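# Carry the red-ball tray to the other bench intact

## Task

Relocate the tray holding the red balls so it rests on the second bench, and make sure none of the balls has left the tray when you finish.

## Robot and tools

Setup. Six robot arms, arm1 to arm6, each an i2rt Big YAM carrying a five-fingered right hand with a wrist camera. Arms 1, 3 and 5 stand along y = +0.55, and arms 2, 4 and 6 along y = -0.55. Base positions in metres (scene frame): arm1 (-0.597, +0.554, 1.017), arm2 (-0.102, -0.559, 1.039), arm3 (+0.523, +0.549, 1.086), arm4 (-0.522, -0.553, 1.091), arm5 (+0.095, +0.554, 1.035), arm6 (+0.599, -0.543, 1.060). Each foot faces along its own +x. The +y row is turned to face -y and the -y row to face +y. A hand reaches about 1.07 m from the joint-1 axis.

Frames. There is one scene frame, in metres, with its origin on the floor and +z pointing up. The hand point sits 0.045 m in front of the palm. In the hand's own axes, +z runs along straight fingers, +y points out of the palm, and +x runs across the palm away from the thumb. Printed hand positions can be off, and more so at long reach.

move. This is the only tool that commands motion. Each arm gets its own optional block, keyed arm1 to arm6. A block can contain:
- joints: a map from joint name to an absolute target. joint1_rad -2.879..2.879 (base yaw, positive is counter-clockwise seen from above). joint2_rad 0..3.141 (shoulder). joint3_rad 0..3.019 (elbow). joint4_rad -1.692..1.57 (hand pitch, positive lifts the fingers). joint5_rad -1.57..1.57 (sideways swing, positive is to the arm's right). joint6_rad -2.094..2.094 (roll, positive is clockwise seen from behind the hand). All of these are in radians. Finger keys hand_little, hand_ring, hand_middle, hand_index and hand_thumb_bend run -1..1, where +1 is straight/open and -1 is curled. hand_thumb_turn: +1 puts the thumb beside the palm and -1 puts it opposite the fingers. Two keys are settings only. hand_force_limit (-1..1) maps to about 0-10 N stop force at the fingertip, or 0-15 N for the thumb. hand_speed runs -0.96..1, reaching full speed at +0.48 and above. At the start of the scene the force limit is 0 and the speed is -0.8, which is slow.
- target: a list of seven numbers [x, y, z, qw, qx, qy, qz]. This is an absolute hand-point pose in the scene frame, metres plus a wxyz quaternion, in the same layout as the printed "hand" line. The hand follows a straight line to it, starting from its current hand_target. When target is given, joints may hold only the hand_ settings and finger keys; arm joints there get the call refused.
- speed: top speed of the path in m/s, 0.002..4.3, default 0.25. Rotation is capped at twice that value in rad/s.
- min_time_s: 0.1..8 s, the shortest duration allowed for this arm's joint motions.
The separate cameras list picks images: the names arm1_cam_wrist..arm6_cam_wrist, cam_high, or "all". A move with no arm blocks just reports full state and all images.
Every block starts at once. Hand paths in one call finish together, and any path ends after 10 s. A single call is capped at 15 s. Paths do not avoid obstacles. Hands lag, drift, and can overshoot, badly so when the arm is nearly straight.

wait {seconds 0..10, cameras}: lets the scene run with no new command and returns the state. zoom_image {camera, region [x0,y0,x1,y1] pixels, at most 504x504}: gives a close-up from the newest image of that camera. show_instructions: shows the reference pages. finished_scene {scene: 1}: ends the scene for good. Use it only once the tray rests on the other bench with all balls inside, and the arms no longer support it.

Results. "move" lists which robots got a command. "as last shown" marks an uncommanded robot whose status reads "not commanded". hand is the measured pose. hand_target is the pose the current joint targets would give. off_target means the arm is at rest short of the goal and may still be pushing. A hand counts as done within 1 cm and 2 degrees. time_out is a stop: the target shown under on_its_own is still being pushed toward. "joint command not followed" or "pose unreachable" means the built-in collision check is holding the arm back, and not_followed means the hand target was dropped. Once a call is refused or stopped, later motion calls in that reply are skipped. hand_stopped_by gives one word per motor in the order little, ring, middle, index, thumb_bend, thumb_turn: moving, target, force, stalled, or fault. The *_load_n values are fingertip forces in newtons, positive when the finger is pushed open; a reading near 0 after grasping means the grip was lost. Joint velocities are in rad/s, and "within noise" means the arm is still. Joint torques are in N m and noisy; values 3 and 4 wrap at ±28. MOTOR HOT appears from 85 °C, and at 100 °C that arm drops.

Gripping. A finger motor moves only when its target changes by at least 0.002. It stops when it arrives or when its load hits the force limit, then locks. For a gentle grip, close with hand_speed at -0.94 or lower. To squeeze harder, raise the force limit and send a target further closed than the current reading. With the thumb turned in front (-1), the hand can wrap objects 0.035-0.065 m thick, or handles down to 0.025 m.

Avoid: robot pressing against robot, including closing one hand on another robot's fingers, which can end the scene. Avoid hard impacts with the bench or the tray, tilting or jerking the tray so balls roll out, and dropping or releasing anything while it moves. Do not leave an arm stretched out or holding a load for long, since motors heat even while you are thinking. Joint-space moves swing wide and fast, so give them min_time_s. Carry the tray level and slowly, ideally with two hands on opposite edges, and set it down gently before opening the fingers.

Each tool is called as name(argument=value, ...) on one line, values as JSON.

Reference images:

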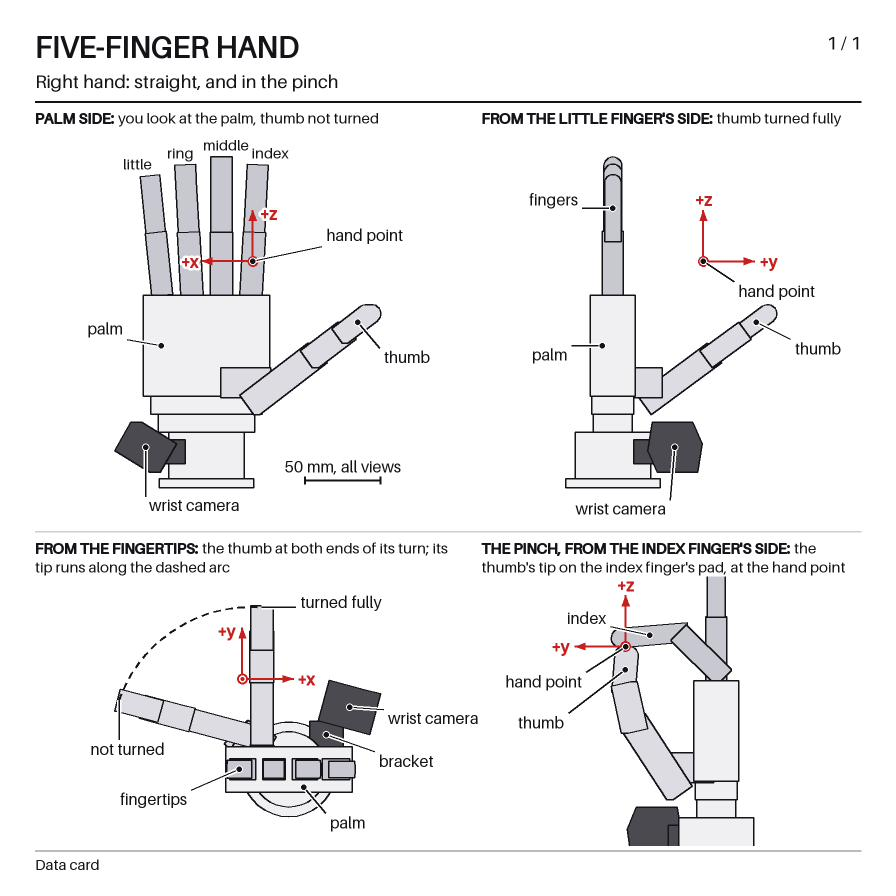

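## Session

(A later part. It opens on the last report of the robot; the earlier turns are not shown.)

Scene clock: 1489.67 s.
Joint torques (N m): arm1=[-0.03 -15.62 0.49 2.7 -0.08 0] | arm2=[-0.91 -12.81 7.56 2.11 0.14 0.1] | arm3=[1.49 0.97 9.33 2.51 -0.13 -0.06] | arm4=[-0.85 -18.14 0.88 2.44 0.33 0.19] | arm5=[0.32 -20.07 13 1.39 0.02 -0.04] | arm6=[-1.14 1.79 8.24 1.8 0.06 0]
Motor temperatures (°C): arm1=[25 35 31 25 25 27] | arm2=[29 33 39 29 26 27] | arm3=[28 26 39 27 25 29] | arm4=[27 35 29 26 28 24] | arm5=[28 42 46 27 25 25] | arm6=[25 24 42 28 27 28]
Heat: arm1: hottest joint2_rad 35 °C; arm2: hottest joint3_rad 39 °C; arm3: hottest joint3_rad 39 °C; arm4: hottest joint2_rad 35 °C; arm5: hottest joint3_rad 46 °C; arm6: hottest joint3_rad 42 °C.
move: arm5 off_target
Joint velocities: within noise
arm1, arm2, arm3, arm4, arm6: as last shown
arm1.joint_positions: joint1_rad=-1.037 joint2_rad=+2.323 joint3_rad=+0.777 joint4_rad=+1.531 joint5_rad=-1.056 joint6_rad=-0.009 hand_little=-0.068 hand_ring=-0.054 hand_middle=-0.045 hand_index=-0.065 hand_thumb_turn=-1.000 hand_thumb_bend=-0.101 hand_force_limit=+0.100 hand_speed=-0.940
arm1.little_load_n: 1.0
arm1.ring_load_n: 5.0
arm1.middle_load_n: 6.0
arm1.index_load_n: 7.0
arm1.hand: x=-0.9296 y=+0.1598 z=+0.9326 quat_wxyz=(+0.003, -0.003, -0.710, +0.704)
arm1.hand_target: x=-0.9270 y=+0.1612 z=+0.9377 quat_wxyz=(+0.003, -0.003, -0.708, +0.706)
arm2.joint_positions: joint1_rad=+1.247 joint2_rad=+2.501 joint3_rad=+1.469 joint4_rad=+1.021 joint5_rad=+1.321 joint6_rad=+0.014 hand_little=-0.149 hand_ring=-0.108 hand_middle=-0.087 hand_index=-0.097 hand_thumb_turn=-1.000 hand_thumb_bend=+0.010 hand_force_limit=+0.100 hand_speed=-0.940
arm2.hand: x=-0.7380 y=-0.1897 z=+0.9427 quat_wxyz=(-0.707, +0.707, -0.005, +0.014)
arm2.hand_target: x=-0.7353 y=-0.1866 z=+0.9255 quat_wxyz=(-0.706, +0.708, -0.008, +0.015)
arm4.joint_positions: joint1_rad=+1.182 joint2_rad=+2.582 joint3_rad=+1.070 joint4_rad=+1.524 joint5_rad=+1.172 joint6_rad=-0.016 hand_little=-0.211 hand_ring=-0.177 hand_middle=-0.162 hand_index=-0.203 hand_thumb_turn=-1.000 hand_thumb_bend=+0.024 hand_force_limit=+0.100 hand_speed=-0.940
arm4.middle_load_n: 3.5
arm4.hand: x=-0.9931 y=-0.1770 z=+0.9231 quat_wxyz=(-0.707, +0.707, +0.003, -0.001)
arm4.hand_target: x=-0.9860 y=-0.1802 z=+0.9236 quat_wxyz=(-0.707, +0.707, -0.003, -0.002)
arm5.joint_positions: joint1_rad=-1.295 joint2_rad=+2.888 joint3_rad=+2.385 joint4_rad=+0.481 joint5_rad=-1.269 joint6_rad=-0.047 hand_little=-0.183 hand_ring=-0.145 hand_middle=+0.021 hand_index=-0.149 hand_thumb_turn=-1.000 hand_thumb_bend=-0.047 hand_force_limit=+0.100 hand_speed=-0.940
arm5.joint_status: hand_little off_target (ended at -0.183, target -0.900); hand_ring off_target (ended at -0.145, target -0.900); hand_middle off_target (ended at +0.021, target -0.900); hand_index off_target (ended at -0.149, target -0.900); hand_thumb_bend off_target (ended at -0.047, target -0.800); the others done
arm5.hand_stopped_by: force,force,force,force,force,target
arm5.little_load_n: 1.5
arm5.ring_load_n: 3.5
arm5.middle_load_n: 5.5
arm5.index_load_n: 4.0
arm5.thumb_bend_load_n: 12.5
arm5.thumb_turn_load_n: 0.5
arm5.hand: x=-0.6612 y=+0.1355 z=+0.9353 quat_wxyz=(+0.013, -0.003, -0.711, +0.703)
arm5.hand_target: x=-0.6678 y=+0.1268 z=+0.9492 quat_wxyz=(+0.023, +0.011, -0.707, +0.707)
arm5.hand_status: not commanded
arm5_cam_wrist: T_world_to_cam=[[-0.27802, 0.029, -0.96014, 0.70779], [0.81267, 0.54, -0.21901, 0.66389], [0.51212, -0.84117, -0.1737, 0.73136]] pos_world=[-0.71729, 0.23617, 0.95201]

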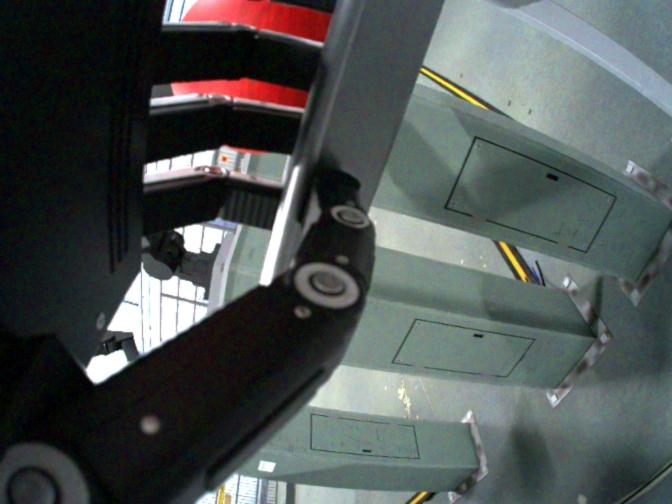

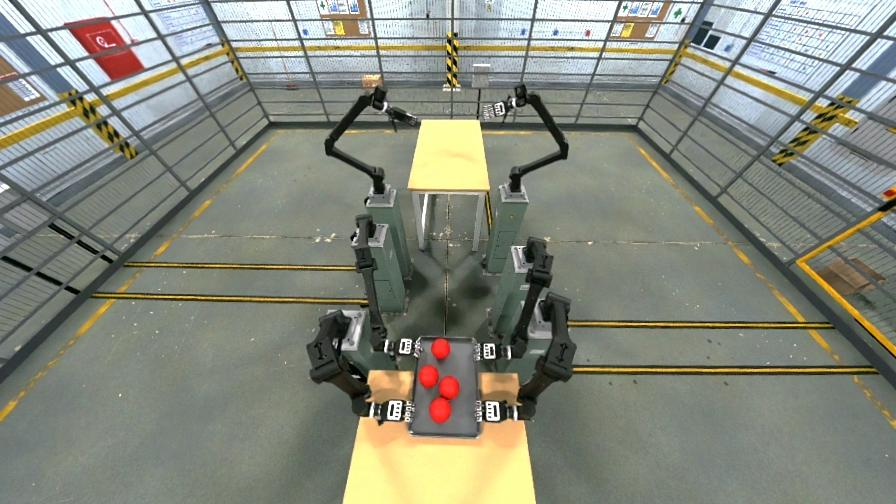

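move(arm1={"target": [-0.927, 0.1612, 0.9577, 0.003, -0.003, -0.708, 0.706], "speed": 0.03}, arm4={"target": [-0.986, -0.1802, 0.9436, -0.707, 0.707, -0.003, -0.002], "speed": 0.03}, arm2={"target": [-0.7353, -0.1866, 0.9475, -0.706, 0.708, -0.008, 0.015], "speed": 0.03}, arm5={"target": [-0.6678, 0.1268, 0.9692, 0.023, 0.011, -0.707, 0.707], "speed": 0.03}, cameras=["cam_high"])

Scene clock: 1505.83 s.
Joint torques (N m): arm1=[-0.56 -15.33 1.42 1.57 -0.07 0.06] | arm2=[-0.97 -16.09 5.33 1.39 -0.24 0.2] | arm3=[1.73 0.79 9.4 2.48 -0.11 -0.03] | arm4=[-0.79 -21.07 1.07 1.66 0.64 0.1] | arm5=[-0.09 -23.77 9.61 1.39 0 -0.05] | arm6=[-1.14 1.85 8.25 1.78 0.06 0]
Motor temperatures (°C): arm1=[25 35 31 25 25 27] | arm2=[29 33 39 29 26 27] | arm3=[28 26 39 27 25 29] | arm4=[27 35 29 26 28 24] | arm5=[28 42 47 27 25 25] | arm6=[25 24 43 28 27 28]
Heat: arm1: hottest joint2_rad 35 °C; arm2: hottest joint3_rad 39 °C; arm3: hottest joint3_rad 39 °C; arm4: hottest joint2_rad 35 °C; arm5: hottest joint3_rad 47 °C; arm6: hottest joint3_rad 43 °C.
move: arm1 done; arm2 done; arm4 off_target; arm5 off_target
Joint velocities: within noise
arm1.joint_positions: joint1_rad=-1.035 joint2_rad=+2.262 joint3_rad=+0.746 joint4_rad=+1.522 joint5_rad=-1.056 joint6_rad=+0.000 hand_little=-0.068 hand_ring=-0.055 hand_middle=-0.045 hand_index=-0.066 hand_thumb_turn=-1.000 hand_thumb_bend=-0.103 hand_force_limit=+0.100 hand_speed=-0.940
arm1.joint_status: not commanded
arm1.hand_stopped_by: force,force,force,force,force,target
arm1.little_load_n: 0.0
arm1.ring_load_n: 0.0
arm1.middle_load_n: 0.0
arm1.index_load_n: 0.0
arm1.thumb_bend_load_n: 0.0
arm1.thumb_turn_load_n: 0.0
arm1.hand: x=-0.9270 y=+0.1600 z=+0.9549 quat_wxyz=(+0.006, +0.001, -0.707, +0.707)
arm1.hand_target: x=-0.9266 y=+0.1613 z=+0.9583 quat_wxyz=(+0.000, -0.006, -0.708, +0.706)
arm1.hand_status: done (0.003 m and 0.6 deg from the pose sent, 0.025 m and 0.4 deg at the start)
arm2.joint_positions: joint1_rad=+1.247 joint2_rad=+2.501 joint3_rad=+1.469 joint4_rad=+1.011 joint5_rad=+1.335 joint6_rad=+0.005 hand_little=-0.149 hand_ring=-0.108 hand_middle=-0.088 hand_index=-0.097 hand_thumb_turn=-1.000 hand_thumb_bend=+0.010 hand_force_limit=+0.100 hand_speed=-0.940
arm2.joint_status: not commanded
arm2.hand_stopped_by: force,force,force,force,force,target
arm2.little_load_n: 4.0
arm2.ring_load_n: 2.0
arm2.middle_load_n: 0.0
arm2.index_load_n: -0.5
arm2.thumb_bend_load_n: 7.0
arm2.thumb_turn_load_n: 0.5
arm2.hand: x=-0.7342 y=-0.1896 z=+0.9411 quat_wxyz=(-0.706, +0.708, -0.004, +0.025)
arm2.hand_target: x=-0.7343 y=-0.1865 z=+0.9475 quat_wxyz=(-0.706, +0.708, -0.010, +0.017)
arm2.hand_status: done (0.007 m and 1.2 deg from the pose sent, 0.006 m and 0.3 deg at the start)
arm3, arm6: as last shown
arm4.joint_positions: joint1_rad=+1.185 joint2_rad=+2.567 joint3_rad=+1.035 joint4_rad=+1.522 joint5_rad=+1.166 joint6_rad=-0.002 hand_little=-0.211 hand_ring=-0.177 hand_middle=-0.162 hand_index=-0.203 hand_thumb_turn=-1.000 hand_thumb_bend=+0.024 hand_force_limit=+0.100 hand_speed=-0.940
arm4.joint_status: not commanded
arm4.hand_stopped_by: force,force,force,force,force,target
arm4.little_load_n: 1.5
arm4.ring_load_n: 2.5
arm4.middle_load_n: 4.0
arm4.index_load_n: 6.0
arm4.thumb_bend_load_n: 11.0
arm4.thumb_turn_load_n: 1.5
arm4.hand: x=-0.9860 y=-0.1829 z=+0.9248 quat_wxyz=(-0.704, +0.710, +0.009, -0.002)
arm4.hand_target: x=-0.9879 y=-0.1821 z=+0.9423 quat_wxyz=(-0.707, +0.707, -0.002, -0.005)
arm4.hand_status: off_target (0.019 m and 1.4 deg from the pose sent, 0.022 m and 0.7 deg at the start)
arm5.joint_positions: joint1_rad=-1.293 joint2_rad=+2.888 joint3_rad=+2.385 joint4_rad=+0.481 joint5_rad=-1.272 joint6_rad=-0.047 hand_little=-0.183 hand_ring=-0.145 hand_middle=+0.021 hand_index=-0.149 hand_thumb_turn=-1.000 hand_thumb_bend=-0.047 hand_force_limit=+0.100 hand_speed=-0.940
arm5.joint_status: not commanded
arm5.hand_stopped_by: force,force,force,force,force,target
arm5.little_load_n: 6.5
arm5.ring_load_n: 6.0
arm5.middle_load_n: 4.0
arm5.index_load_n: 1.5
arm5.thumb_bend_load_n: 14.0
arm5.thumb_turn_load_n: 0.0
arm5.hand: x=-0.6600 y=+0.1344 z=+0.9353 quat_wxyz=(+0.011, -0.001, -0.711, +0.703)
arm5.hand_target: x=-0.6669 y=+0.1266 z=+0.9688 quat_wxyz=(+0.022, +0.012, -0.707, +0.707)
arm5.hand_status: off_target (0.036 m and 2.1 deg from the pose sent, 0.036 m and 2.1 deg at the start)

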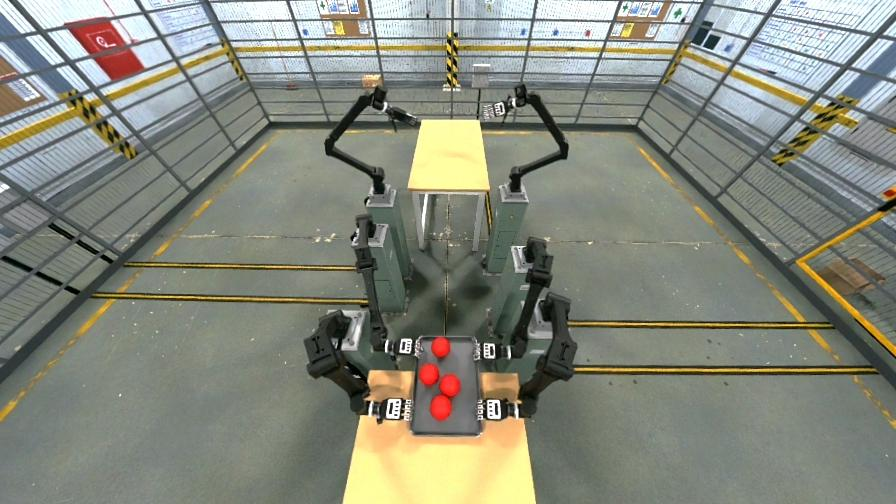

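move(arm1={"target": [-0.927, 0.160, 0.970, 0, 0, -0.7071, 0.7071], "speed": 0.05, "joints": {"hand_thumb_bend": 0.25, "hand_index": 0.1, "hand_middle": 0.1, "hand_ring": 0.1, "hand_little": 0.1, "hand_speed": -0.7}}, arm4={"target": [-0.986, -0.1802, 0.9286, -0.707, 0.707, -0.003, -0.002], "speed": 0.03}, arm2={"target": [-0.7353, -0.1866, 0.935, -0.706, 0.708, -0.008, 0.015], "speed": 0.03}, arm5={"target": [-0.6678, 0.1268, 0.9592, 0.023, 0.011, -0.707, 0.707], "speed": 0.03}, cameras=["arm1_cam_wrist", "cam_high"])

zoom_image(camera="cam_high", region=[370, 310, 530, 450])

Scene clock: 1567.80 s.
Joint torques (N m): arm1=[-0.03 -15.27 1.62 1.65 -0.21 -0.01] | arm2=[-1.14 -14.27 6.41 2.13 -0.15 0.23] | arm3=[1.85 1.03 9.33 2.43 -0.1 -0.05] | arm4=[-1.14 -16.67 3.07 2.35 0.56 0.06] | arm5=[0.5 -21.89 10.91 1.48 0.16 0.13] | arm6=[-1.14 1.79 8.24 1.78 0.06 0]
Motor temperatures (°C): arm1=[25 35 31 24 25 27] | arm2=[29 36 37 28 26 27] | arm3=[28 26 39 27 25 29] | arm4=[27 36 29 26 28 24] | arm5=[28 42 45 27 25 25] | arm6=[25 24 43 28 27 28]
Heat: arm1: hottest joint2_rad 35 °C; arm2: hottest joint3_rad 37 °C; arm3: hottest joint3_rad 39 °C; arm4: hottest joint2_rad 36 °C; arm5: hottest joint3_rad 45 °C; arm6: hottest joint3_rad 43 °C.
move: arm1 done; arm2 done; arm4 done; arm5 off_target
Joint velocities: within noise
arm1.joint_positions: joint1_rad=-1.035 joint2_rad=+2.227 joint3_rad=+0.740 joint4_rad=+1.498 joint5_rad=-1.060 joint6_rad=+0.000 hand_little=+0.100 hand_ring=+0.100 hand_middle=+0.100 hand_index=+0.100 hand_thumb_turn=-1.000 hand_thumb_bend=+0.250 hand_force_limit=+0.100 hand_speed=-0.700
arm1.joint_status: all done
arm1.hand_stopped_by: target,target,target,target,target,target
arm1.little_load_n: 0.0
arm1.ring_load_n: 0.0
arm1.middle_load_n: 0.0
arm1.index_load_n: 0.0
arm1.thumb_bend_load_n: 0.0
arm1.thumb_turn_load_n: 0.0
arm1.hand: x=-0.9281 y=+0.1590 z=+0.9666 quat_wxyz=(+0.005, +0.004, -0.706, +0.708)
arm1.hand_target: x=-0.9268 y=+0.1600 z=+0.9696 quat_wxyz=(+0.000, +0.000, -0.707, +0.707)
arm1.hand_status: done (0.004 m and 0.8 deg from the pose sent, 0.015 m and 0.7 deg at the start)
arm2.joint_positions: joint1_rad=+1.247 joint2_rad=+2.501 joint3_rad=+1.469 joint4_rad=+1.004 joint5_rad=+1.328 joint6_rad=+0.005 hand_little=-0.149 hand_ring=-0.109 hand_middle=-0.088 hand_index=-0.097 hand_thumb_turn=-1.000 hand_thumb_bend=+0.010 hand_force_limit=+0.100 hand_speed=-0.940
arm2.joint_status: not commanded
arm2.hand_stopped_by: force,force,force,force,force,target
arm2.little_load_n: 0.0
arm2.ring_load_n: 0.0
arm2.middle_load_n: 1.0
arm2.index_load_n: 0.0
arm2.thumb_bend_load_n: 9.0
arm2.thumb_turn_load_n: 2.0
arm2.hand: x=-0.7352 y=-0.1899 z=+0.9399 quat_wxyz=(-0.705, +0.709, +0.001, +0.025)
arm2.hand_target: x=-0.7351 y=-0.1867 z=+0.9348 quat_wxyz=(-0.706, +0.708, -0.007, +0.016)
arm2.hand_status: done (0.006 m and 1.6 deg from the pose sent, 0.007 m and 1.2 deg at the start)
arm3, arm6: as last shown
arm3.index_load_n: -0.5
arm4.joint_positions: joint1_rad=+1.184 joint2_rad=+2.554 joint3_rad=+1.032 joint4_rad=+1.522 joint5_rad=+1.169 joint6_rad=-0.002 hand_little=-0.211 hand_ring=-0.177 hand_middle=-0.162 hand_index=-0.203 hand_thumb_turn=-1.000 hand_thumb_bend=+0.024 hand_force_limit=+0.100 hand_speed=-0.940
arm4.joint_status: not commanded
arm4.hand_stopped_by: force,force,force,force,force,target
arm4.little_load_n: 0.5
arm4.ring_load_n: 2.0
arm4.middle_load_n: 3.5
arm4.index_load_n: 6.5
arm4.thumb_bend_load_n: 10.5
arm4.thumb_turn_load_n: 1.0
arm4.hand: x=-0.9869 y=-0.1812 z=+0.9310 quat_wxyz=(-0.705, +0.709, +0.004, -0.003)
arm4.hand_target: x=-0.9855 y=-0.1794 z=+0.9292 quat_wxyz=(-0.707, +0.707, -0.004, -0.001)
arm4.hand_status: done (0.003 m and 0.9 deg from the pose sent, 0.005 m and 1.4 deg at the start)
arm5.joint_positions: joint1_rad=-1.293 joint2_rad=+2.888 joint3_rad=+2.384 joint4_rad=+0.481 joint5_rad=-1.274 joint6_rad=-0.061 hand_little=-0.183 hand_ring=-0.145 hand_middle=+0.021 hand_index=-0.149 hand_thumb_turn=-1.000 hand_thumb_bend=-0.046 hand_force_limit=+0.100 hand_speed=-0.940
arm5.joint_status: not commanded
arm5.hand_stopped_by: force,force,force,force,force,target
arm5.little_load_n: 5.5
arm5.ring_load_n: 5.0
arm5.middle_load_n: 1.0
arm5.index_load_n: 0.5
arm5.thumb_bend_load_n: 17.5
arm5.thumb_turn_load_n: 2.0
arm5.hand: x=-0.6602 y=+0.1346 z=+0.9342 quat_wxyz=(+0.015, +0.004, -0.711, +0.703)
arm5.hand_target: x=-0.6675 y=+0.1274 z=+0.9589 quat_wxyz=(+0.023, +0.011, -0.707, +0.707)
arm5.hand_status: off_target (0.027 m and 1.4 deg from the pose sent, 0.026 m and 2.1 deg at the start)
arm1_cam_wrist: T_world_to_cam=[[-0.2455, 0.04275, -0.96845, 0.69807], [0.87933, 0.43035, -0.20391, 0.95558], [0.40806, -0.90165, -0.14325, 0.77581]] pos_world=[-0.98546, 0.25842, 0.98204]

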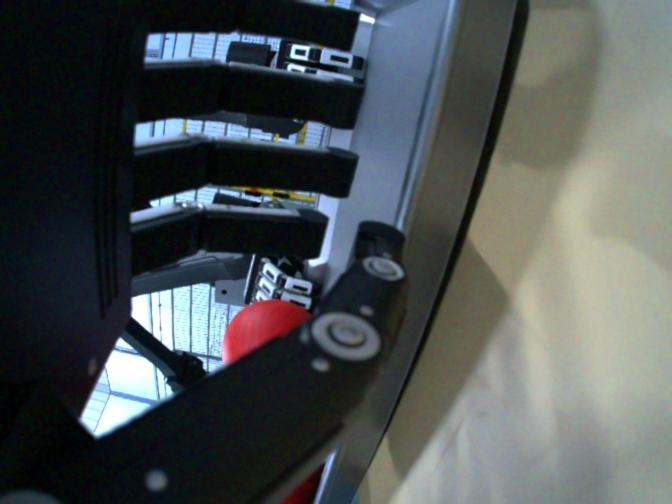

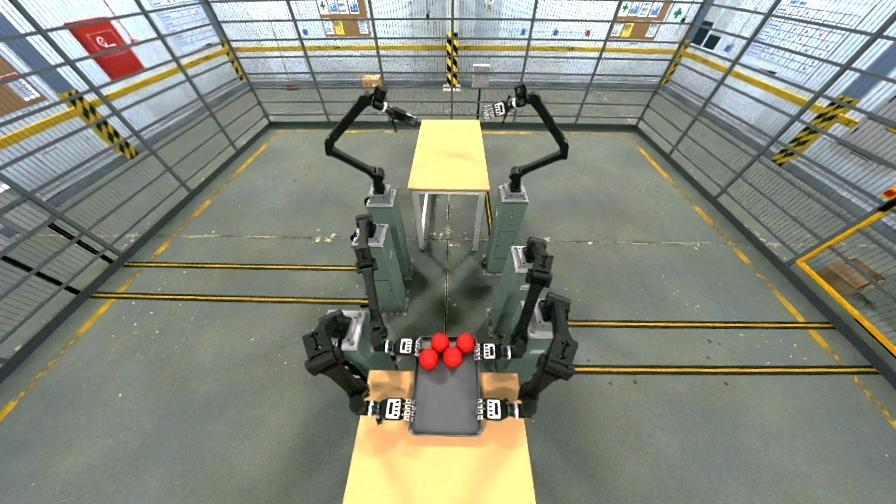

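Scaled by 3.150.

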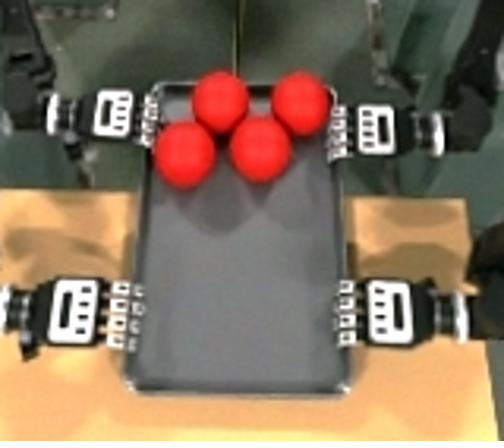

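move(arm1={"target": [-0.927, 0.164, 0.958, 0, 0, -0.7071, 0.7071], "speed": 0.04})

move(arm1={"target": [-0.927, 0.163, 0.931, 0, 0, -0.7071, 0.7071], "speed": 0.04}, cameras=["arm1_cam_wrist", "cam_high"])

zoom_image(camera="arm1_cam_wrist", region=[170, 50, 572, 452])

Scene clock: 1580.97 s.
Joint torques (N m): arm1=[-0.73 -12.69 2.21 2.77 -0.22 -0.05] | arm2=[-1.08 -14.15 6.45 2.15 -0.15 0.23] | arm3=[1.44 0.38 9.62 2.41 -0.07 -0.03] | arm4=[-1.14 -16.73 3.07 2.35 0.56 0.05] | arm5=[0.09 -22.53 10.92 1.55 0.18 0.1] | arm6=[-1.14 1.85 8.24 1.78 0.06 0]
Motor temperatures (°C): arm1=[25 35 31 24 25 27] | arm2=[29 36 37 28 26 27] | arm3=[28 26 39 27 25 29] | arm4=[27 35 29 26 28 24] | arm5=[28 42 45 27 25 25] | arm6=[25 24 43 28 27 28]
Heat: arm1: hottest joint2_rad 35 °C; arm2: hottest joint3_rad 37 °C; arm3: hottest joint3_rad 39 °C; arm4: hottest joint2_rad 35 °C; arm5: hottest joint3_rad 45 °C; arm6: hottest joint3_rad 43 °C.
move: arm1 done
Joint velocities: within noise
arm1.joint_positions: joint1_rad=-1.037 joint2_rad=+2.233 joint3_rad=+0.740 joint4_rad=+1.498 joint5_rad=-1.068 joint6_rad=+0.000 hand_little=+0.100 hand_ring=+0.100 hand_middle=+0.100 hand_index=+0.100 hand_thumb_turn=-1.000 hand_thumb_bend=+0.250 hand_force_limit=+0.100 hand_speed=-0.700
arm1.joint_status: not commanded
arm1.hand_stopped_by: target,target,target,target,target,target
arm1.little_load_n: 0.0
arm1.ring_load_n: 0.0
arm1.middle_load_n: 0.0
arm1.index_load_n: 0.0
arm1.thumb_bend_load_n: 0.0
arm1.thumb_turn_load_n: 0.0
arm1.hand: x=-0.9263 y=+0.1603 z=+0.9637 quat_wxyz=(+0.001, +0.004, -0.707, +0.707)
arm1.hand_target: x=-0.9270 y=+0.1641 z=+0.9582 quat_wxyz=(+0.000, +0.000, -0.707, +0.707)
arm1.hand_status: done (0.007 m and 0.5 deg from the pose sent, 0.010 m and 0.8 deg at the start)
arm2, arm3, arm4, arm5, arm6: as last shown
arm3.index_load_n: 0.0
arm4.index_load_n: 7.0
arm5.thumb_turn_load_n: 1.5
pictures: none

Scene clock: 1582.23 s.
Joint torques (N m): arm1=[-0.38 -13.27 2.54 2.99 -0.13 -0.06] | arm2=[-0.85 -14.15 6.43 2.13 -0.15 0.23] | arm3=[1.61 0.73 9.16 2.65 -0.14 -0.06] | arm4=[-1.14 -16.73 3.08 2.35 0.57 0.06] | arm5=[0.44 -22.59 10.93 1.39 0.16 0.14] | arm6=[-1.14 1.85 8.24 1.8 0.06 0]
Motor temperatures (°C): arm1=[25 35 31 24 25 27] | arm2=[29 36 37 28 26 27] | arm3=[28 26 39 27 25 29] | arm4=[27 35 29 26 28 24] | arm5=[28 42 45 27 25 25] | arm6=[25 24 43 28 27 28]
Heat: arm1: hottest joint2_rad 35 °C; arm2: hottest joint3_rad 37 °C; arm3: hottest joint3_rad 39 °C; arm4: hottest joint2_rad 35 °C; arm5: hottest joint3_rad 45 °C; arm6: hottest joint3_rad 43 °C.
move: arm1 done
Joint velocities: arm1=[within noise] | arm2=[0.015 -0.024 -0.002 -0.017 0.037 -0.154] | arm3=[within noise] | arm4=[within noise] | arm5=[within noise] | arm6=[within noise]
arm1.joint_positions: joint1_rad=-1.037 joint2_rad=+2.319 joint3_rad=+0.763 joint4_rad=+1.544 joint5_rad=-1.068 joint6_rad=+0.000 hand_little=+0.100 hand_ring=+0.100 hand_middle=+0.100 hand_index=+0.100 hand_thumb_turn=-1.000 hand_thumb_bend=+0.250 hand_force_limit=+0.100 hand_speed=-0.700
arm1.joint_status: not commanded
arm1.hand_stopped_by: target,target,target,target,target,target
arm1.little_load_n: 0.0
arm1.ring_load_n: 0.0
arm1.middle_load_n: 0.0
arm1.index_load_n: 0.0
arm1.thumb_bend_load_n: 0.0
arm1.thumb_turn_load_n: 0.0
arm1.hand: x=-0.9229 y=+0.1623 z=+0.9347 quat_wxyz=(-0.004, -0.001, -0.710, +0.704)
arm1.hand_target: x=-0.9267 y=+0.1632 z=+0.9312 quat_wxyz=(+0.000, +0.000, -0.707, +0.707)
arm1.hand_status: done (0.006 m and 0.6 deg from the pose sent, 0.033 m and 0.5 deg at the start)
arm2, arm3, arm4, arm5, arm6: as last shown
arm4.thumb_bend_load_n: 10.0
arm5.thumb_turn_load_n: 2.0
arm1_cam_wrist: T_world_to_cam=[[-0.22619, 0.05223, -0.97268, 0.68863], [0.88056, 0.43789, -0.18126, 0.92173], [0.41647, -0.89751, -0.14504, 0.78083]] pos_world=[-0.98107, 0.26122, 0.95014]

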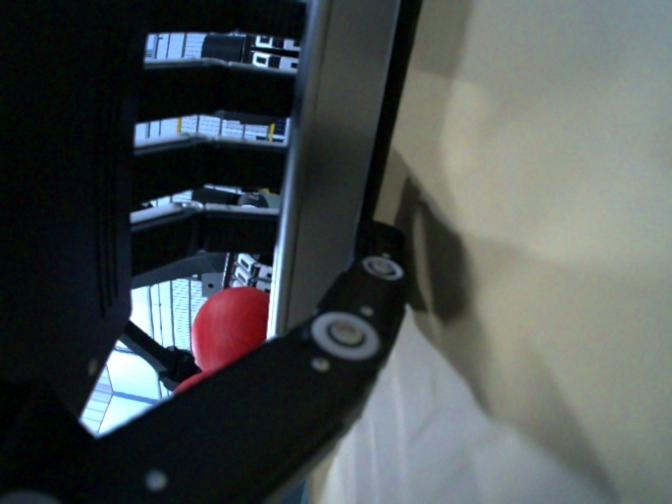

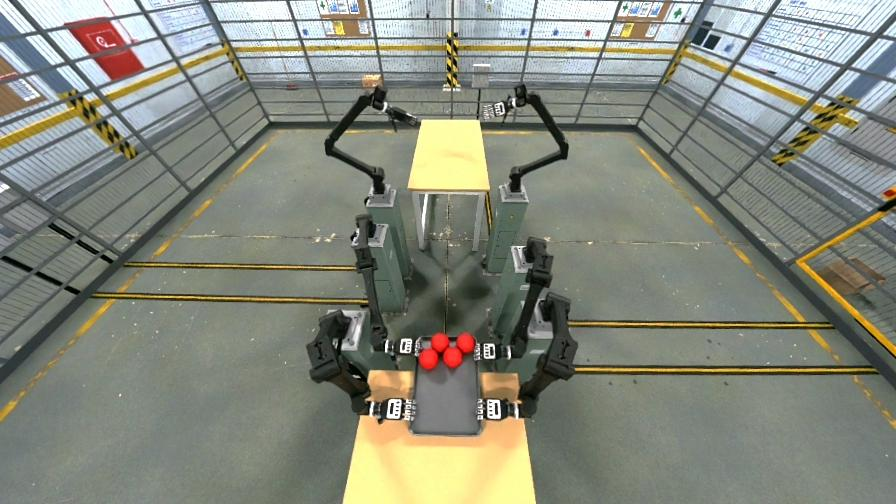

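Scaled by 1.254 from the camera's image (finer frame: 960x720).

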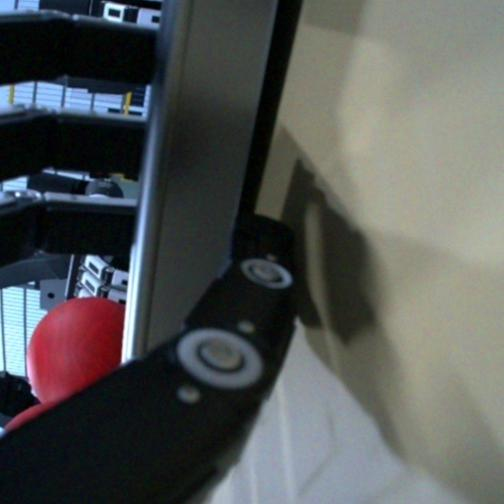

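move(arm1={"joints": {"hand_thumb_bend": 0.13, "hand_speed": -0.8}})

move(arm1={"target": [-0.927, 0.153, 0.931, 0, 0, -0.7071, 0.7071], "speed": 0.03}, cameras=["arm1_cam_wrist"])

zoom_image(camera="arm1_cam_wrist", region=[170, 50, 572, 452])

Scene clock: 1597.57 s.
Joint torques (N m): arm1=[-0.5 -13.33 2.5 3.02 -0.14 -0.04] | arm2=[-1.08 -14.21 6.41 2.15 -0.15 0.23] | arm3=[0.56 0.79 9.5 2.33 -0.09 -0.06] | arm4=[-1.08 -16.67 3.06 2.36 0.56 0.05] | arm5=[-0.15 -22.53 10.97 1.35 0.15 0.1] | arm6=[-1.14 1.85 8.25 1.8 0.06 0]
Motor temperatures (°C): arm1=[25 35 31 25 25 27] | arm2=[29 36 37 29 26 27] | arm3=[28 26 39 27 25 29] | arm4=[27 35 29 26 28 24] | arm5=[28 42 45 27 25 25] | arm6=[25 24 43 28 27 28]
Heat: arm1: hottest joint2_rad 35 °C; arm2: hottest joint3_rad 37 °C; arm3: hottest joint3_rad 39 °C; arm4: hottest joint2_rad 35 °C; arm5: hottest joint3_rad 45 °C; arm6: hottest joint3_rad 43 °C.
move: arm1 done
Joint velocities: within noise
arm1.joint_positions: joint1_rad=-1.037 joint2_rad=+2.319 joint3_rad=+0.763 joint4_rad=+1.544 joint5_rad=-1.068 joint6_rad=+0.000 hand_little=+0.100 hand_ring=+0.100 hand_middle=+0.100 hand_index=+0.100 hand_thumb_turn=-1.000 hand_thumb_bend=+0.130 hand_force_limit=+0.100 hand_speed=-0.800
arm1.joint_status: all done
arm1.hand_stopped_by: target,target,target,target,target,target
arm1.little_load_n: 0.0
arm1.ring_load_n: 0.0
arm1.middle_load_n: 0.0
arm1.index_load_n: 0.0
arm1.thumb_bend_load_n: 0.0
arm1.thumb_turn_load_n: 0.0
arm1.hand: x=-0.9229 y=+0.1623 z=+0.9347 quat_wxyz=(-0.004, -0.001, -0.710, +0.704)
arm1.hand_target: x=-0.9267 y=+0.1632 z=+0.9311 quat_wxyz=(+0.000, +0.000, -0.707, +0.707)
arm1.hand_status: not commanded
arm2, arm4, arm5: as last shown
arm2.index_load_n: 0.5
arm2.thumb_bend_load_n: 9.5
arm3.joint_positions: joint1_rad=+0.060 joint2_rad=+0.645 joint3_rad=+1.351 joint4_rad=-1.208 joint5_rad=-0.095 joint6_rad=-1.018 hand_little=+1.000 hand_ring=+1.000 hand_middle=+1.000 hand_index=+1.000 hand_thumb_turn=+1.000 hand_thumb_bend=+1.000 hand_force_limit=+0.000 hand_speed=-0.800
arm3.joint_status: not commanded
arm3.hand_stopped_by: target,target,target,target,target,target
arm3.little_load_n: 0.0
arm3.ring_load_n: 0.0
arm3.middle_load_n: 0.0
arm3.index_load_n: 0.0
arm3.thumb_bend_load_n: 0.0
arm3.thumb_turn_load_n: 0.0
arm3.hand: x=+0.5279 y=+0.2895 z=+1.5665 quat_wxyz=(+0.190, +0.472, -0.717, +0.476)
arm3.hand_target: x=+0.5278 y=+0.2899 z=+1.5768 quat_wxyz=(+0.195, +0.469, -0.712, +0.484)
arm3.hand_status: not commanded
arm4.thumb_bend_load_n: 10.5
arm5.ring_load_n: 4.5
arm6.joint_positions: joint1_rad=-0.234 joint2_rad=+0.617 joint3_rad=+1.415 joint4_rad=-1.189 joint5_rad=+0.058 joint6_rad=-1.321 hand_little=+1.000 hand_ring=+1.000 hand_middle=+1.000 hand_index=+1.000 hand_thumb_turn=+1.000 hand_thumb_bend=+1.000 hand_force_limit=+0.000 hand_speed=-0.800
arm6.joint_status: not commanded
arm6.hand_stopped_by: target,target,target,target,target,target
arm6.little_load_n: 0.0
arm6.ring_load_n: 0.0
arm6.middle_load_n: 0.0
arm6.index_load_n: 0.0
arm6.thumb_bend_load_n: 0.0
arm6.thumb_turn_load_n: 0.0
arm6.hand: x=+0.6998 y=-0.3152 z=+1.5986 quat_wxyz=(-0.386, +0.707, +0.432, +0.406)
arm6.hand_target: x=+0.6993 y=-0.3171 z=+1.6089 quat_wxyz=(-0.393, +0.702, +0.428, +0.413)
arm6.hand_status: not commanded
pictures: none

Scene clock: 1598.70 s.
Joint torques (N m): arm1=[0.44 -13.68 2.74 2.59 0.14 -0.01] | arm2=[-1.03 -14.27 6.39 2.15 -0.15 0.24] | arm3=[1.38 0.97 9.33 2.52 -0.09 -0.01] | arm4=[-1.14 -16.67 3.06 2.35 0.57 0.06] | arm5=[-0.21 -21.48 10.86 1.52 0.12 0.14] | arm6=[-1.14 1.85 8.24 1.78 0.06 0]
Motor temperatures (°C): arm1=[25 35 31 25 25 27] | arm2=[29 36 37 29 26 27] | arm3=[28 26 39 27 25 29] | arm4=[27 35 29 26 28 24] | arm5=[28 42 45 27 25 25] | arm6=[25 24 43 28 27 28]
Heat: arm1: hottest joint2_rad 35 °C; arm2: hottest joint3_rad 37 °C; arm3: hottest joint3_rad 39 °C; arm4: hottest joint2_rad 35 °C; arm5: hottest joint3_rad 45 °C; arm6: hottest joint3_rad 43 °C.
move: arm1 done
Joint velocities: within noise
arm1.joint_positions: joint1_rad=-1.029 joint2_rad=+2.320 joint3_rad=+0.777 joint4_rad=+1.544 joint5_rad=-1.063 joint6_rad=+0.000 hand_little=+0.100 hand_ring=+0.100 hand_middle=+0.100 hand_index=+0.100 hand_thumb_turn=-1.000 hand_thumb_bend=+0.130 hand_force_limit=+0.100 hand_speed=-0.800
arm1.joint_status: not commanded
arm1.hand_stopped_by: target,target,target,target,target,target
arm1.little_load_n: 0.0
arm1.ring_load_n: 0.0
arm1.middle_load_n: 0.0
arm1.index_load_n: 0.0
arm1.thumb_bend_load_n: 0.0
arm1.thumb_turn_load_n: 0.0
arm1.hand: x=-0.9258 y=+0.1568 z=+0.9361 quat_wxyz=(-0.001, +0.004, -0.708, +0.706)
arm1.hand_target: x=-0.9249 y=+0.1530 z=+0.9308 quat_wxyz=(-0.003, +0.004, -0.707, +0.707)
arm1.hand_status: done (0.006 m and 0.4 deg from the pose sent, 0.011 m and 0.6 deg at the start)
arm2, arm3, arm4, arm5, arm6: as last shown
arm2.thumb_bend_load_n: 9.0
arm3.ring_load_n: -0.5
arm3.index_load_n: -0.5
arm4.middle_load_n: 3.0
arm4.thumb_bend_load_n: 10.0
arm5.little_load_n: 5.0
arm5.ring_load_n: 5.0
arm5.thumb_bend_load_n: 18.0
arm5.thumb_turn_load_n: 1.5
arm1_cam_wrist: T_world_to_cam=[[-0.2368, 0.04572, -0.97048, 0.67874], [0.87721, 0.43947, -0.19334, 0.93486], [0.41766, -0.89709, -0.14417, 0.7775]] pos_world=[-0.98407, 0.25562, 0.95154]

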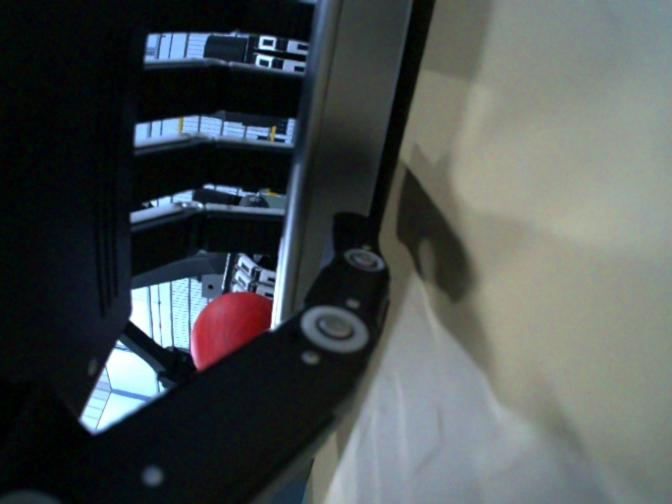

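Scaled by 1.254 from the camera's image (finer frame: 960x720).

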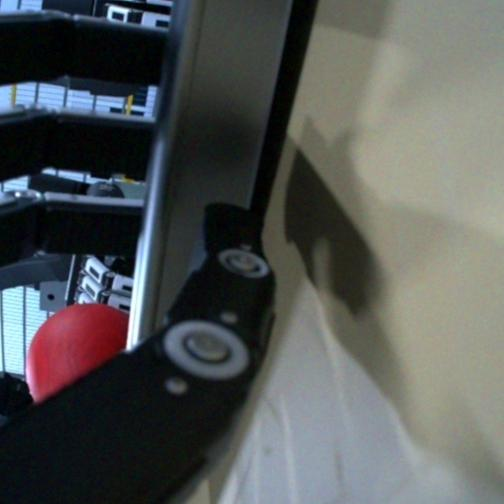

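move(arm1={"target": [-0.927, 0.144, 0.931, 0, 0, -0.7071, 0.7071], "speed": 0.03}, cameras=["arm1_cam_wrist"])

Scene clock: 1605.20 s.
Joint torques (N m): arm1=[0.32 -13.33 2.8 1.99 0.17 -0.03] | arm2=[-0.97 -14.33 6.42 2.15 -0.15 0.24] | arm3=[1.08 0.67 9.33 2.47 -0.16 -0.04] | arm4=[-1.14 -16.67 3.08 2.36 0.56 0.06] | arm5=[0.21 -21.77 10.92 1.42 0.13 0.1] | arm6=[-1.14 1.85 8.24 1.8 0.06 0]
Motor temperatures (°C): arm1=[25 35 31 25 25 27] | arm2=[29 36 37 29 26 27] | arm3=[28 26 39 27 25 29] | arm4=[27 35 29 26 28 24] | arm5=[28 42 45 27 25 25] | arm6=[25 24 43 28 27 28]
Heat: arm1: hottest joint2_rad 35 °C; arm2: hottest joint3_rad 37 °C; arm3: hottest joint3_rad 39 °C; arm4: hottest joint2_rad 35 °C; arm5: hottest joint3_rad 45 °C; arm6: hottest joint3_rad 43 °C.
move: arm1 done
Joint velocities: within noise
arm1.joint_positions: joint1_rad=-1.010 joint2_rad=+2.320 joint3_rad=+0.788 joint4_rad=+1.544 joint5_rad=-1.036 joint6_rad=+0.000 hand_little=+0.100 hand_ring=+0.100 hand_middle=+0.100 hand_index=+0.100 hand_thumb_turn=-1.000 hand_thumb_bend=+0.130 hand_force_limit=+0.100 hand_speed=-0.800
arm1.joint_status: not commanded
arm1.hand_stopped_by: target,target,target,target,target,target
arm1.little_load_n: 0.0
arm1.ring_load_n: 0.0
arm1.middle_load_n: 0.0
arm1.index_load_n: 0.0
arm1.thumb_bend_load_n: 0.0
arm1.thumb_turn_load_n: 0.0
arm1.hand: x=-0.9278 y=+0.1475 z=+0.9378 quat_wxyz=(+0.005, +0.004, -0.706, +0.708)
arm1.hand_target: x=-0.9268 y=+0.1441 z=+0.9310 quat_wxyz=(+0.000, +0.000, -0.707, +0.707)
arm1.hand_status: done (0.008 m and 0.8 deg from the pose sent, 0.014 m and 0.4 deg at the start)
arm2, arm3, arm4, arm5, arm6: as last shown
arm3.ring_load_n: 0.0
arm3.thumb_turn_load_n: -0.5
arm4.middle_load_n: 3.5
arm4.index_load_n: 6.5
arm4.thumb_bend_load_n: 10.5
arm5.little_load_n: 5.5
arm5.thumb_bend_load_n: 17.5
arm1_cam_wrist: T_world_to_cam=[[-0.24527, 0.04256, -0.96852, 0.67109], [0.87939, 0.43029, -0.20378, 0.95434], [0.40808, -0.90168, -0.14296, 0.76094]] pos_world=[-0.98516, 0.24692, 0.95324]

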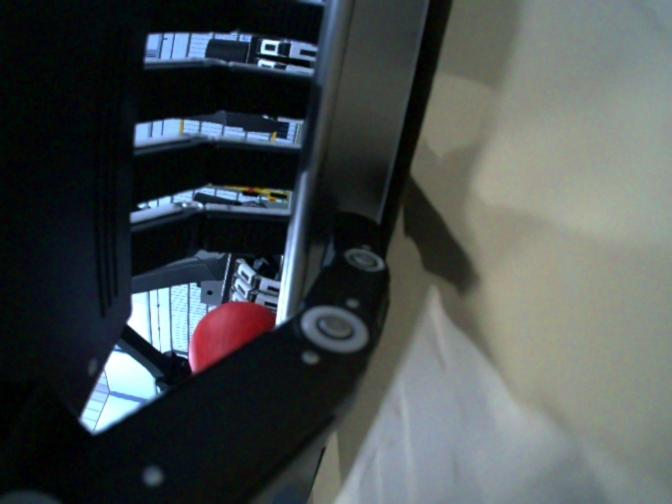

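move(arm1={"joints": {"hand_thumb_bend": -0.3, "hand_speed": -0.92, "hand_force_limit": -0.8}})

move(arm1={"joints": {"hand_thumb_bend": -0.5, "hand_index": -0.6, "hand_middle": -0.6, "hand_ring": -0.6, "hand_little": -0.6, "hand_speed": -0.92, "hand_force_limit": -0.6}}, cameras=["arm1_cam_wrist"])

Scene clock: 1618.13 s.
Joint torques (N m): arm1=[0.73 -14.21 2.8 2.14 0.13 -0.01] | arm2=[-1.03 -14.27 6.42 2.15 -0.13 0.23] | arm3=[0.79 0.97 9.2 2.58 -0.08 -0.07] | arm4=[-1.14 -16.67 3.06 2.35 0.55 0.05] | arm5=[0.5 -22.18 10.88 1.35 0.1 0.09] | arm6=[-1.14 1.85 8.24 1.8 0.06 0]
Motor temperatures (°C): arm1=[25 34 31 25 25 27] | arm2=[29 36 37 29 26 27] | arm3=[28 26 39 27 25 29] | arm4=[26 35 29 26 28 24] | arm5=[28 42 46 27 25 25] | arm6=[25 24 43 28 27 28]
Heat: arm1: hottest joint2_rad 34 °C; arm2: hottest joint3_rad 37 °C; arm3: hottest joint3_rad 39 °C; arm4: hottest joint2_rad 35 °C; arm5: hottest joint3_rad 46 °C; arm6: hottest joint3_rad 43 °C.
move: arm1 off_target
Joint velocities: within noise
arm1.joint_positions: joint1_rad=-1.010 joint2_rad=+2.325 joint3_rad=+0.788 joint4_rad=+1.544 joint5_rad=-1.036 joint6_rad=-0.009 hand_little=+0.100 hand_ring=+0.100 hand_middle=+0.100 hand_index=+0.100 hand_thumb_turn=-1.000 hand_thumb_bend=+0.008 hand_force_limit=-0.800 hand_speed=-0.920
arm1.joint_status: hand_thumb_bend off_target (ended at +0.008, target -0.300); the others done
arm1.hand_stopped_by: target,target,target,target,force,target
arm1.little_load_n: 0.0
arm1.ring_load_n: 0.0
arm1.middle_load_n: 0.0
arm1.index_load_n: 0.0
arm1.thumb_bend_load_n: 1.0
arm1.thumb_turn_load_n: 0.0
arm1.hand: x=-0.9276 y=+0.1480 z=+0.9353 quat_wxyz=(+0.007, +0.005, -0.707, +0.708)
arm1.hand_target: x=-0.9274 y=+0.1441 z=+0.9309 quat_wxyz=(+0.003, +0.004, -0.707, +0.707)
arm1.hand_status: not commanded
arm2, arm3, arm4, arm5, arm6: as last shown
arm2.joint_positions: joint1_rad=+1.247 joint2_rad=+2.501 joint3_rad=+1.469 joint4_rad=+1.004 joint5_rad=+1.326 joint6_rad=+0.005 hand_little=-0.149 hand_ring=-0.109 hand_middle=-0.088 hand_index=-0.097 hand_thumb_turn=-1.000 hand_thumb_bend=+0.010 hand_force_limit=+0.100 hand_speed=-0.940
arm2.thumb_bend_load_n: 9.5
arm2.hand: x=-0.7355 y=-0.1899 z=+0.9399 quat_wxyz=(-0.705, +0.709, +0.002, +0.024)
arm2.hand_target: x=-0.7353 y=-0.1867 z=+0.9348 quat_wxyz=(-0.706, +0.708, -0.007, +0.015)
arm3.index_load_n: 0.5
arm3.thumb_turn_load_n: 0.0
arm4.index_load_n: 7.0
arm5.thumb_turn_load_n: 2.0
arm5.hand_target: x=-0.6675 y=+0.1274 z=+0.9591 quat_wxyz=(+0.023, +0.011, -0.707, +0.707)
pictures: none

Scene clock: 1621.10 s.
Joint torques (N m): arm1=[0.44 -13.8 2.56 2 0.16 -0.03] | arm2=[-0.79 -14.21 6.43 2.13 -0.11 0.23] | arm3=[1.49 0.26 9.28 2.43 -0.08 -0.08] | arm4=[-1.14 -16.73 3.07 2.36 0.56 0.06] | arm5=[-0.56 -22.42 10.99 1.33 0.13 0.11] | arm6=[-1.14 1.85 8.24 1.8 0.06 0]
Motor temperatures (°C): arm1=[25 35 31 25 25 27] | arm2=[29 36 37 29 26 27] | arm3=[28 26 39 27 25 29] | arm4=[26 35 29 26 28 24] | arm5=[28 42 46 27 25 25] | arm6=[25 24 43 28 27 28]
Heat: arm1: hottest joint2_rad 35 °C; arm2: hottest joint3_rad 37 °C; arm3: hottest joint3_rad 39 °C; arm4: hottest joint2_rad 35 °C; arm5: hottest joint3_rad 46 °C; arm6: hottest joint3_rad 43 °C.
move: arm1 off_target
Joint velocities: within noise
arm1.joint_positions: joint1_rad=-1.010 joint2_rad=+2.327 joint3_rad=+0.789 joint4_rad=+1.544 joint5_rad=-1.036 joint6_rad=-0.009 hand_little=-0.145 hand_ring=-0.108 hand_middle=+0.027 hand_index=-0.130 hand_thumb_turn=-1.000 hand_thumb_bend=-0.020 hand_force_limit=-0.600 hand_speed=-0.920
arm1.joint_status: hand_little off_target (ended at -0.145, target -0.600); hand_ring off_target (ended at -0.108, target -0.600); hand_middle off_target (ended at +0.027, target -0.600); hand_index off_target (ended at -0.130, target -0.600); hand_thumb_bend off_target (ended at -0.020, target -0.500); the others done
arm1.hand_stopped_by: force,force,force,force,force,target
arm1.little_load_n: 3.0
arm1.ring_load_n: 0.0
arm1.middle_load_n: 0.0
arm1.index_load_n: 1.0
arm1.thumb_bend_load_n: 5.0
arm1.thumb_turn_load_n: 0.0
arm1.hand: x=-0.9279 y=+0.1478 z=+0.9349 quat_wxyz=(+0.007, +0.005, -0.707, +0.708)
arm1.hand_target: x=-0.9279 y=+0.1441 z=+0.9312 quat_wxyz=(+0.004, +0.004, -0.707, +0.707)
arm1.hand_status: not commanded
arm2, arm3, arm4, arm5, arm6: as last shown
arm2.middle_load_n: 1.5
arm2.hand_target: x=-0.7352 y=-0.1867 z=+0.9348 quat_wxyz=(-0.706, +0.708, -0.007, +0.015)
arm3.index_load_n: 0.0
arm4.thumb_bend_load_n: 10.0
arm5.joint_positions: joint1_rad=-1.293 joint2_rad=+2.888 joint3_rad=+2.384 joint4_rad=+0.481 joint5_rad=-1.274 joint6_rad=-0.062 hand_little=-0.183 hand_ring=-0.145 hand_middle=+0.021 hand_index=-0.149 hand_thumb_turn=-1.000 hand_thumb_bend=-0.046 hand_force_limit=+0.100 hand_speed=-0.940
arm5.thumb_turn_load_n: 1.5
arm5.hand: x=-0.6603 y=+0.1346 z=+0.9342 quat_wxyz=(+0.015, +0.004, -0.711, +0.703)
arm5.hand_target: x=-0.6676 y=+0.1274 z=+0.9591 quat_wxyz=(+0.024, +0.011, -0.707, +0.707)
arm1_cam_wrist: T_world_to_cam=[[-0.25041, 0.04482, -0.9671, 0.6618], [0.8783, 0.43077, -0.20745, 0.95594], [0.4073, -0.90135, -0.14724, 0.76404]] pos_world=[-0.98506, 0.24722, 0.95084]

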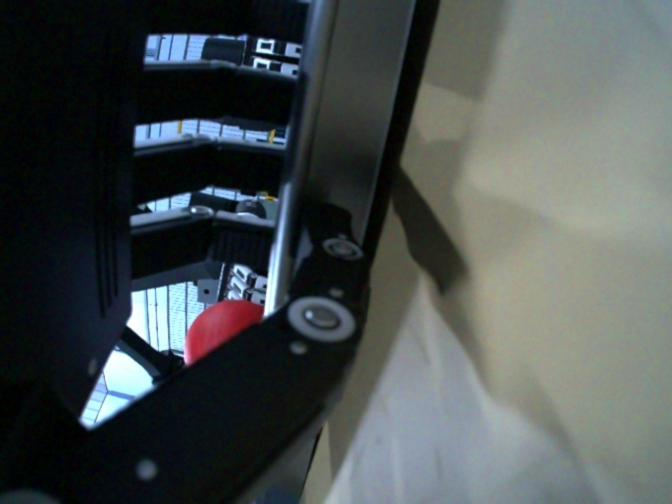

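move(arm1={"joints": {"hand_thumb_bend": -0.8, "hand_index": -0.9, "hand_middle": -0.9, "hand_ring": -0.9, "hand_little": -0.9, "hand_speed": -0.94, "hand_force_limit": 0.2}}, cameras=["arm1_cam_wrist", "arm4_cam_wrist", "cam_high"])

Scene clock: 1627.20 s.
Joint torques (N m): arm1=[0.03 -14.45 2.41 2.07 0.17 -0.04] | arm2=[-0.97 -14.33 6.41 2.13 -0.06 0.22] | arm3=[2.08 0.91 9.31 2.29 -0.11 -0.05] | arm4=[-1.08 -16.73 2.97 2.35 0.55 0.06] | arm5=[0.38 -22.12 11.17 1.46 0.15 0.11] | arm6=[-1.14 1.85 8.24 1.8 0.06 0]
Motor temperatures (°C): arm1=[25 35 31 25 25 27] | arm2=[29 36 37 29 26 27] | arm3=[28 26 39 27 25 29] | arm4=[26 35 29 26 28 24] | arm5=[28 43 46 27 25 25] | arm6=[25 24 43 28 27 28]
Heat: arm1: hottest joint2_rad 35 °C; arm2: hottest joint3_rad 37 °C; arm3: hottest joint3_rad 39 °C; arm4: hottest joint2_rad 35 °C; arm5: hottest joint3_rad 46 °C; arm6: hottest joint3_rad 43 °C.
move: arm1 off_target
Joint velocities: within noise
arm1.joint_positions: joint1_rad=-1.007 joint2_rad=+2.327 joint3_rad=+0.792 joint4_rad=+1.544 joint5_rad=-1.036 joint6_rad=-0.009 hand_little=-0.200 hand_ring=-0.163 hand_middle=-0.016 hand_index=-0.173 hand_thumb_turn=-1.000 hand_thumb_bend=-0.024 hand_force_limit=+0.200 hand_speed=-0.940
arm1.joint_status: hand_little off_target (ended at -0.200, target -0.900); hand_ring off_target (ended at -0.163, target -0.900); hand_middle off_target (ended at -0.016, target -0.900); hand_index off_target (ended at -0.173, target -0.900); hand_thumb_bend off_target (ended at -0.024, target -0.800); the others done
arm1.hand_stopped_by: force,force,force,force,force,target
arm1.little_load_n: 6.0
arm1.ring_load_n: 6.0
arm1.middle_load_n: 5.0
arm1.index_load_n: 5.0
arm1.thumb_bend_load_n: 13.5
arm1.thumb_turn_load_n: 0.0
arm1.hand: x=-0.9278 y=+0.1461 z=+0.9353 quat_wxyz=(+0.007, +0.007, -0.706, +0.708)
arm1.hand_target: x=-0.9276 y=+0.1443 z=+0.9311 quat_wxyz=(+0.004, +0.003, -0.707, +0.707)
arm1.hand_status: not commanded
arm2.joint_positions: joint1_rad=+1.247 joint2_rad=+2.501 joint3_rad=+1.469 joint4_rad=+1.004 joint5_rad=+1.325 joint6_rad=+0.005 hand_little=-0.149 hand_ring=-0.109 hand_middle=-0.088 hand_index=-0.097 hand_thumb_turn=-1.000 hand_thumb_bend=+0.010 hand_force_limit=+0.100 hand_speed=-0.940
arm2.joint_status: not commanded
arm2.hand_stopped_by: force,force,force,force,force,target
arm2.little_load_n: 0.0
arm2.ring_load_n: 0.0
arm2.middle_load_n: 1.5
arm2.index_load_n: 1.0
arm2.thumb_bend_load_n: 9.5
arm2.thumb_turn_load_n: 2.5
arm2.hand: x=-0.7358 y=-0.1900 z=+0.9399 quat_wxyz=(-0.705, +0.709, +0.002, +0.024)
arm2.hand_target: x=-0.7353 y=-0.1867 z=+0.9348 quat_wxyz=(-0.706, +0.708, -0.007, +0.015)
arm2.hand_status: not commanded
arm3, arm6: as last shown
arm3.middle_load_n: -0.5
arm4.joint_positions: joint1_rad=+1.184 joint2_rad=+2.554 joint3_rad=+1.034 joint4_rad=+1.522 joint5_rad=+1.169 joint6_rad=-0.002 hand_little=-0.211 hand_ring=-0.177 hand_middle=-0.162 hand_index=-0.203 hand_thumb_turn=-1.000 hand_thumb_bend=+0.024 hand_force_limit=+0.100 hand_speed=-0.940
arm4.joint_status: not commanded
arm4.hand_stopped_by: force,force,force,force,force,target
arm4.little_load_n: 0.5
arm4.ring_load_n: 2.0
arm4.middle_load_n: 3.5
arm4.index_load_n: 7.0
arm4.thumb_bend_load_n: 10.0
arm4.thumb_turn_load_n: 1.0
arm4.hand: x=-0.9875 y=-0.1810 z=+0.9313 quat_wxyz=(-0.705, +0.709, +0.003, -0.004)
arm4.hand_target: x=-0.9856 y=-0.1793 z=+0.9292 quat_wxyz=(-0.707, +0.707, -0.004, -0.001)
arm4.hand_status: not commanded
arm5.joint_positions: joint1_rad=-1.293 joint2_rad=+2.888 joint3_rad=+2.384 joint4_rad=+0.481 joint5_rad=-1.274 joint6_rad=-0.062 hand_little=-0.183 hand_ring=-0.145 hand_middle=+0.021 hand_index=-0.149 hand_thumb_turn=-1.000 hand_thumb_bend=-0.046 hand_force_limit=+0.100 hand_speed=-0.940
arm5.joint_status: not commanded
arm5.hand_stopped_by: force,force,force,force,force,target
arm5.little_load_n: 5.0
arm5.ring_load_n: 4.5
arm5.middle_load_n: 1.0
arm5.index_load_n: 0.5
arm5.thumb_bend_load_n: 17.5
arm5.thumb_turn_load_n: 2.0
arm5.hand: x=-0.6603 y=+0.1346 z=+0.9342 quat_wxyz=(+0.015, +0.004, -0.711, +0.703)
arm5.hand_target: x=-0.6676 y=+0.1274 z=+0.9591 quat_wxyz=(+0.024, +0.011, -0.707, +0.707)
arm5.hand_status: not commanded
arm1_cam_wrist: T_world_to_cam=[[-0.2531, 0.04254, -0.9665, 0.65966], [0.8764, 0.43317, -0.21044, 0.95742], [0.40971, -0.90031, -0.14692, 0.76431]] pos_world=[-0.98526, 0.24532, 0.95134]
arm4_cam_wrist: T_world_to_cam=[[0.26305, 0.06145, -0.96282, 1.17488], [-0.8325, -0.48991, -0.25871, -0.66812], [-0.4876, 0.8696, -0.07771, -0.13454]] pos_world=[-0.93086, -0.28252, 0.9479]

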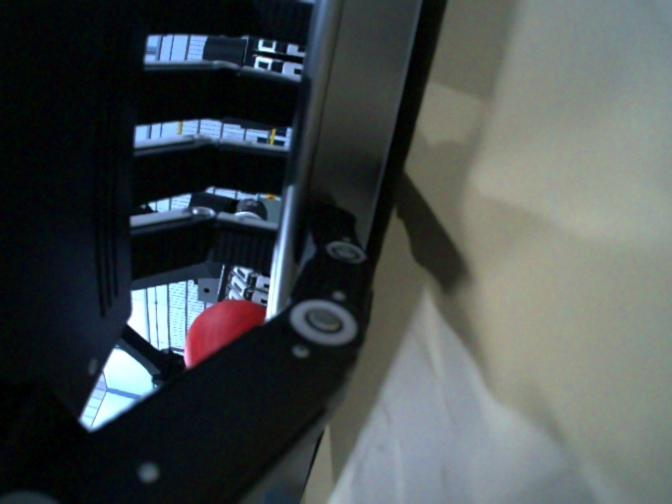

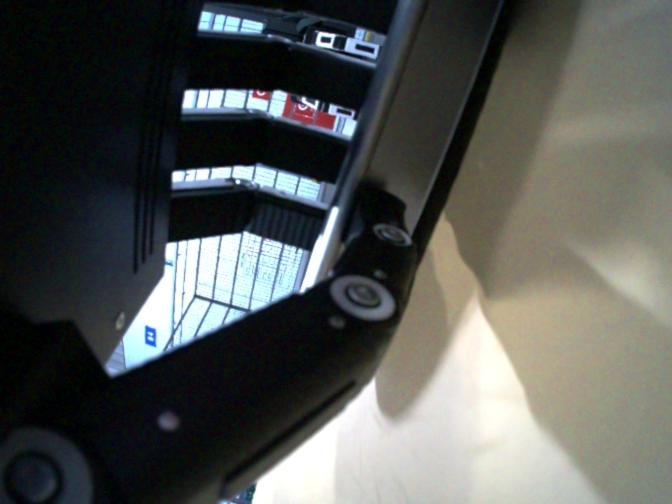

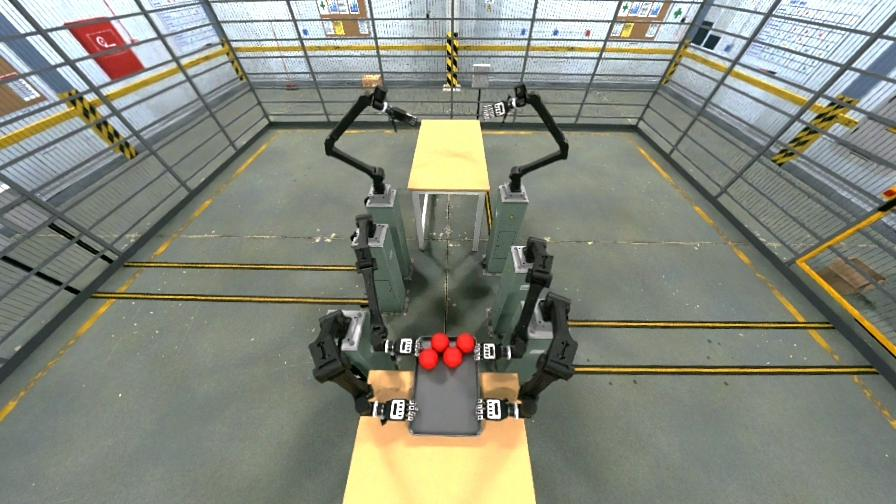

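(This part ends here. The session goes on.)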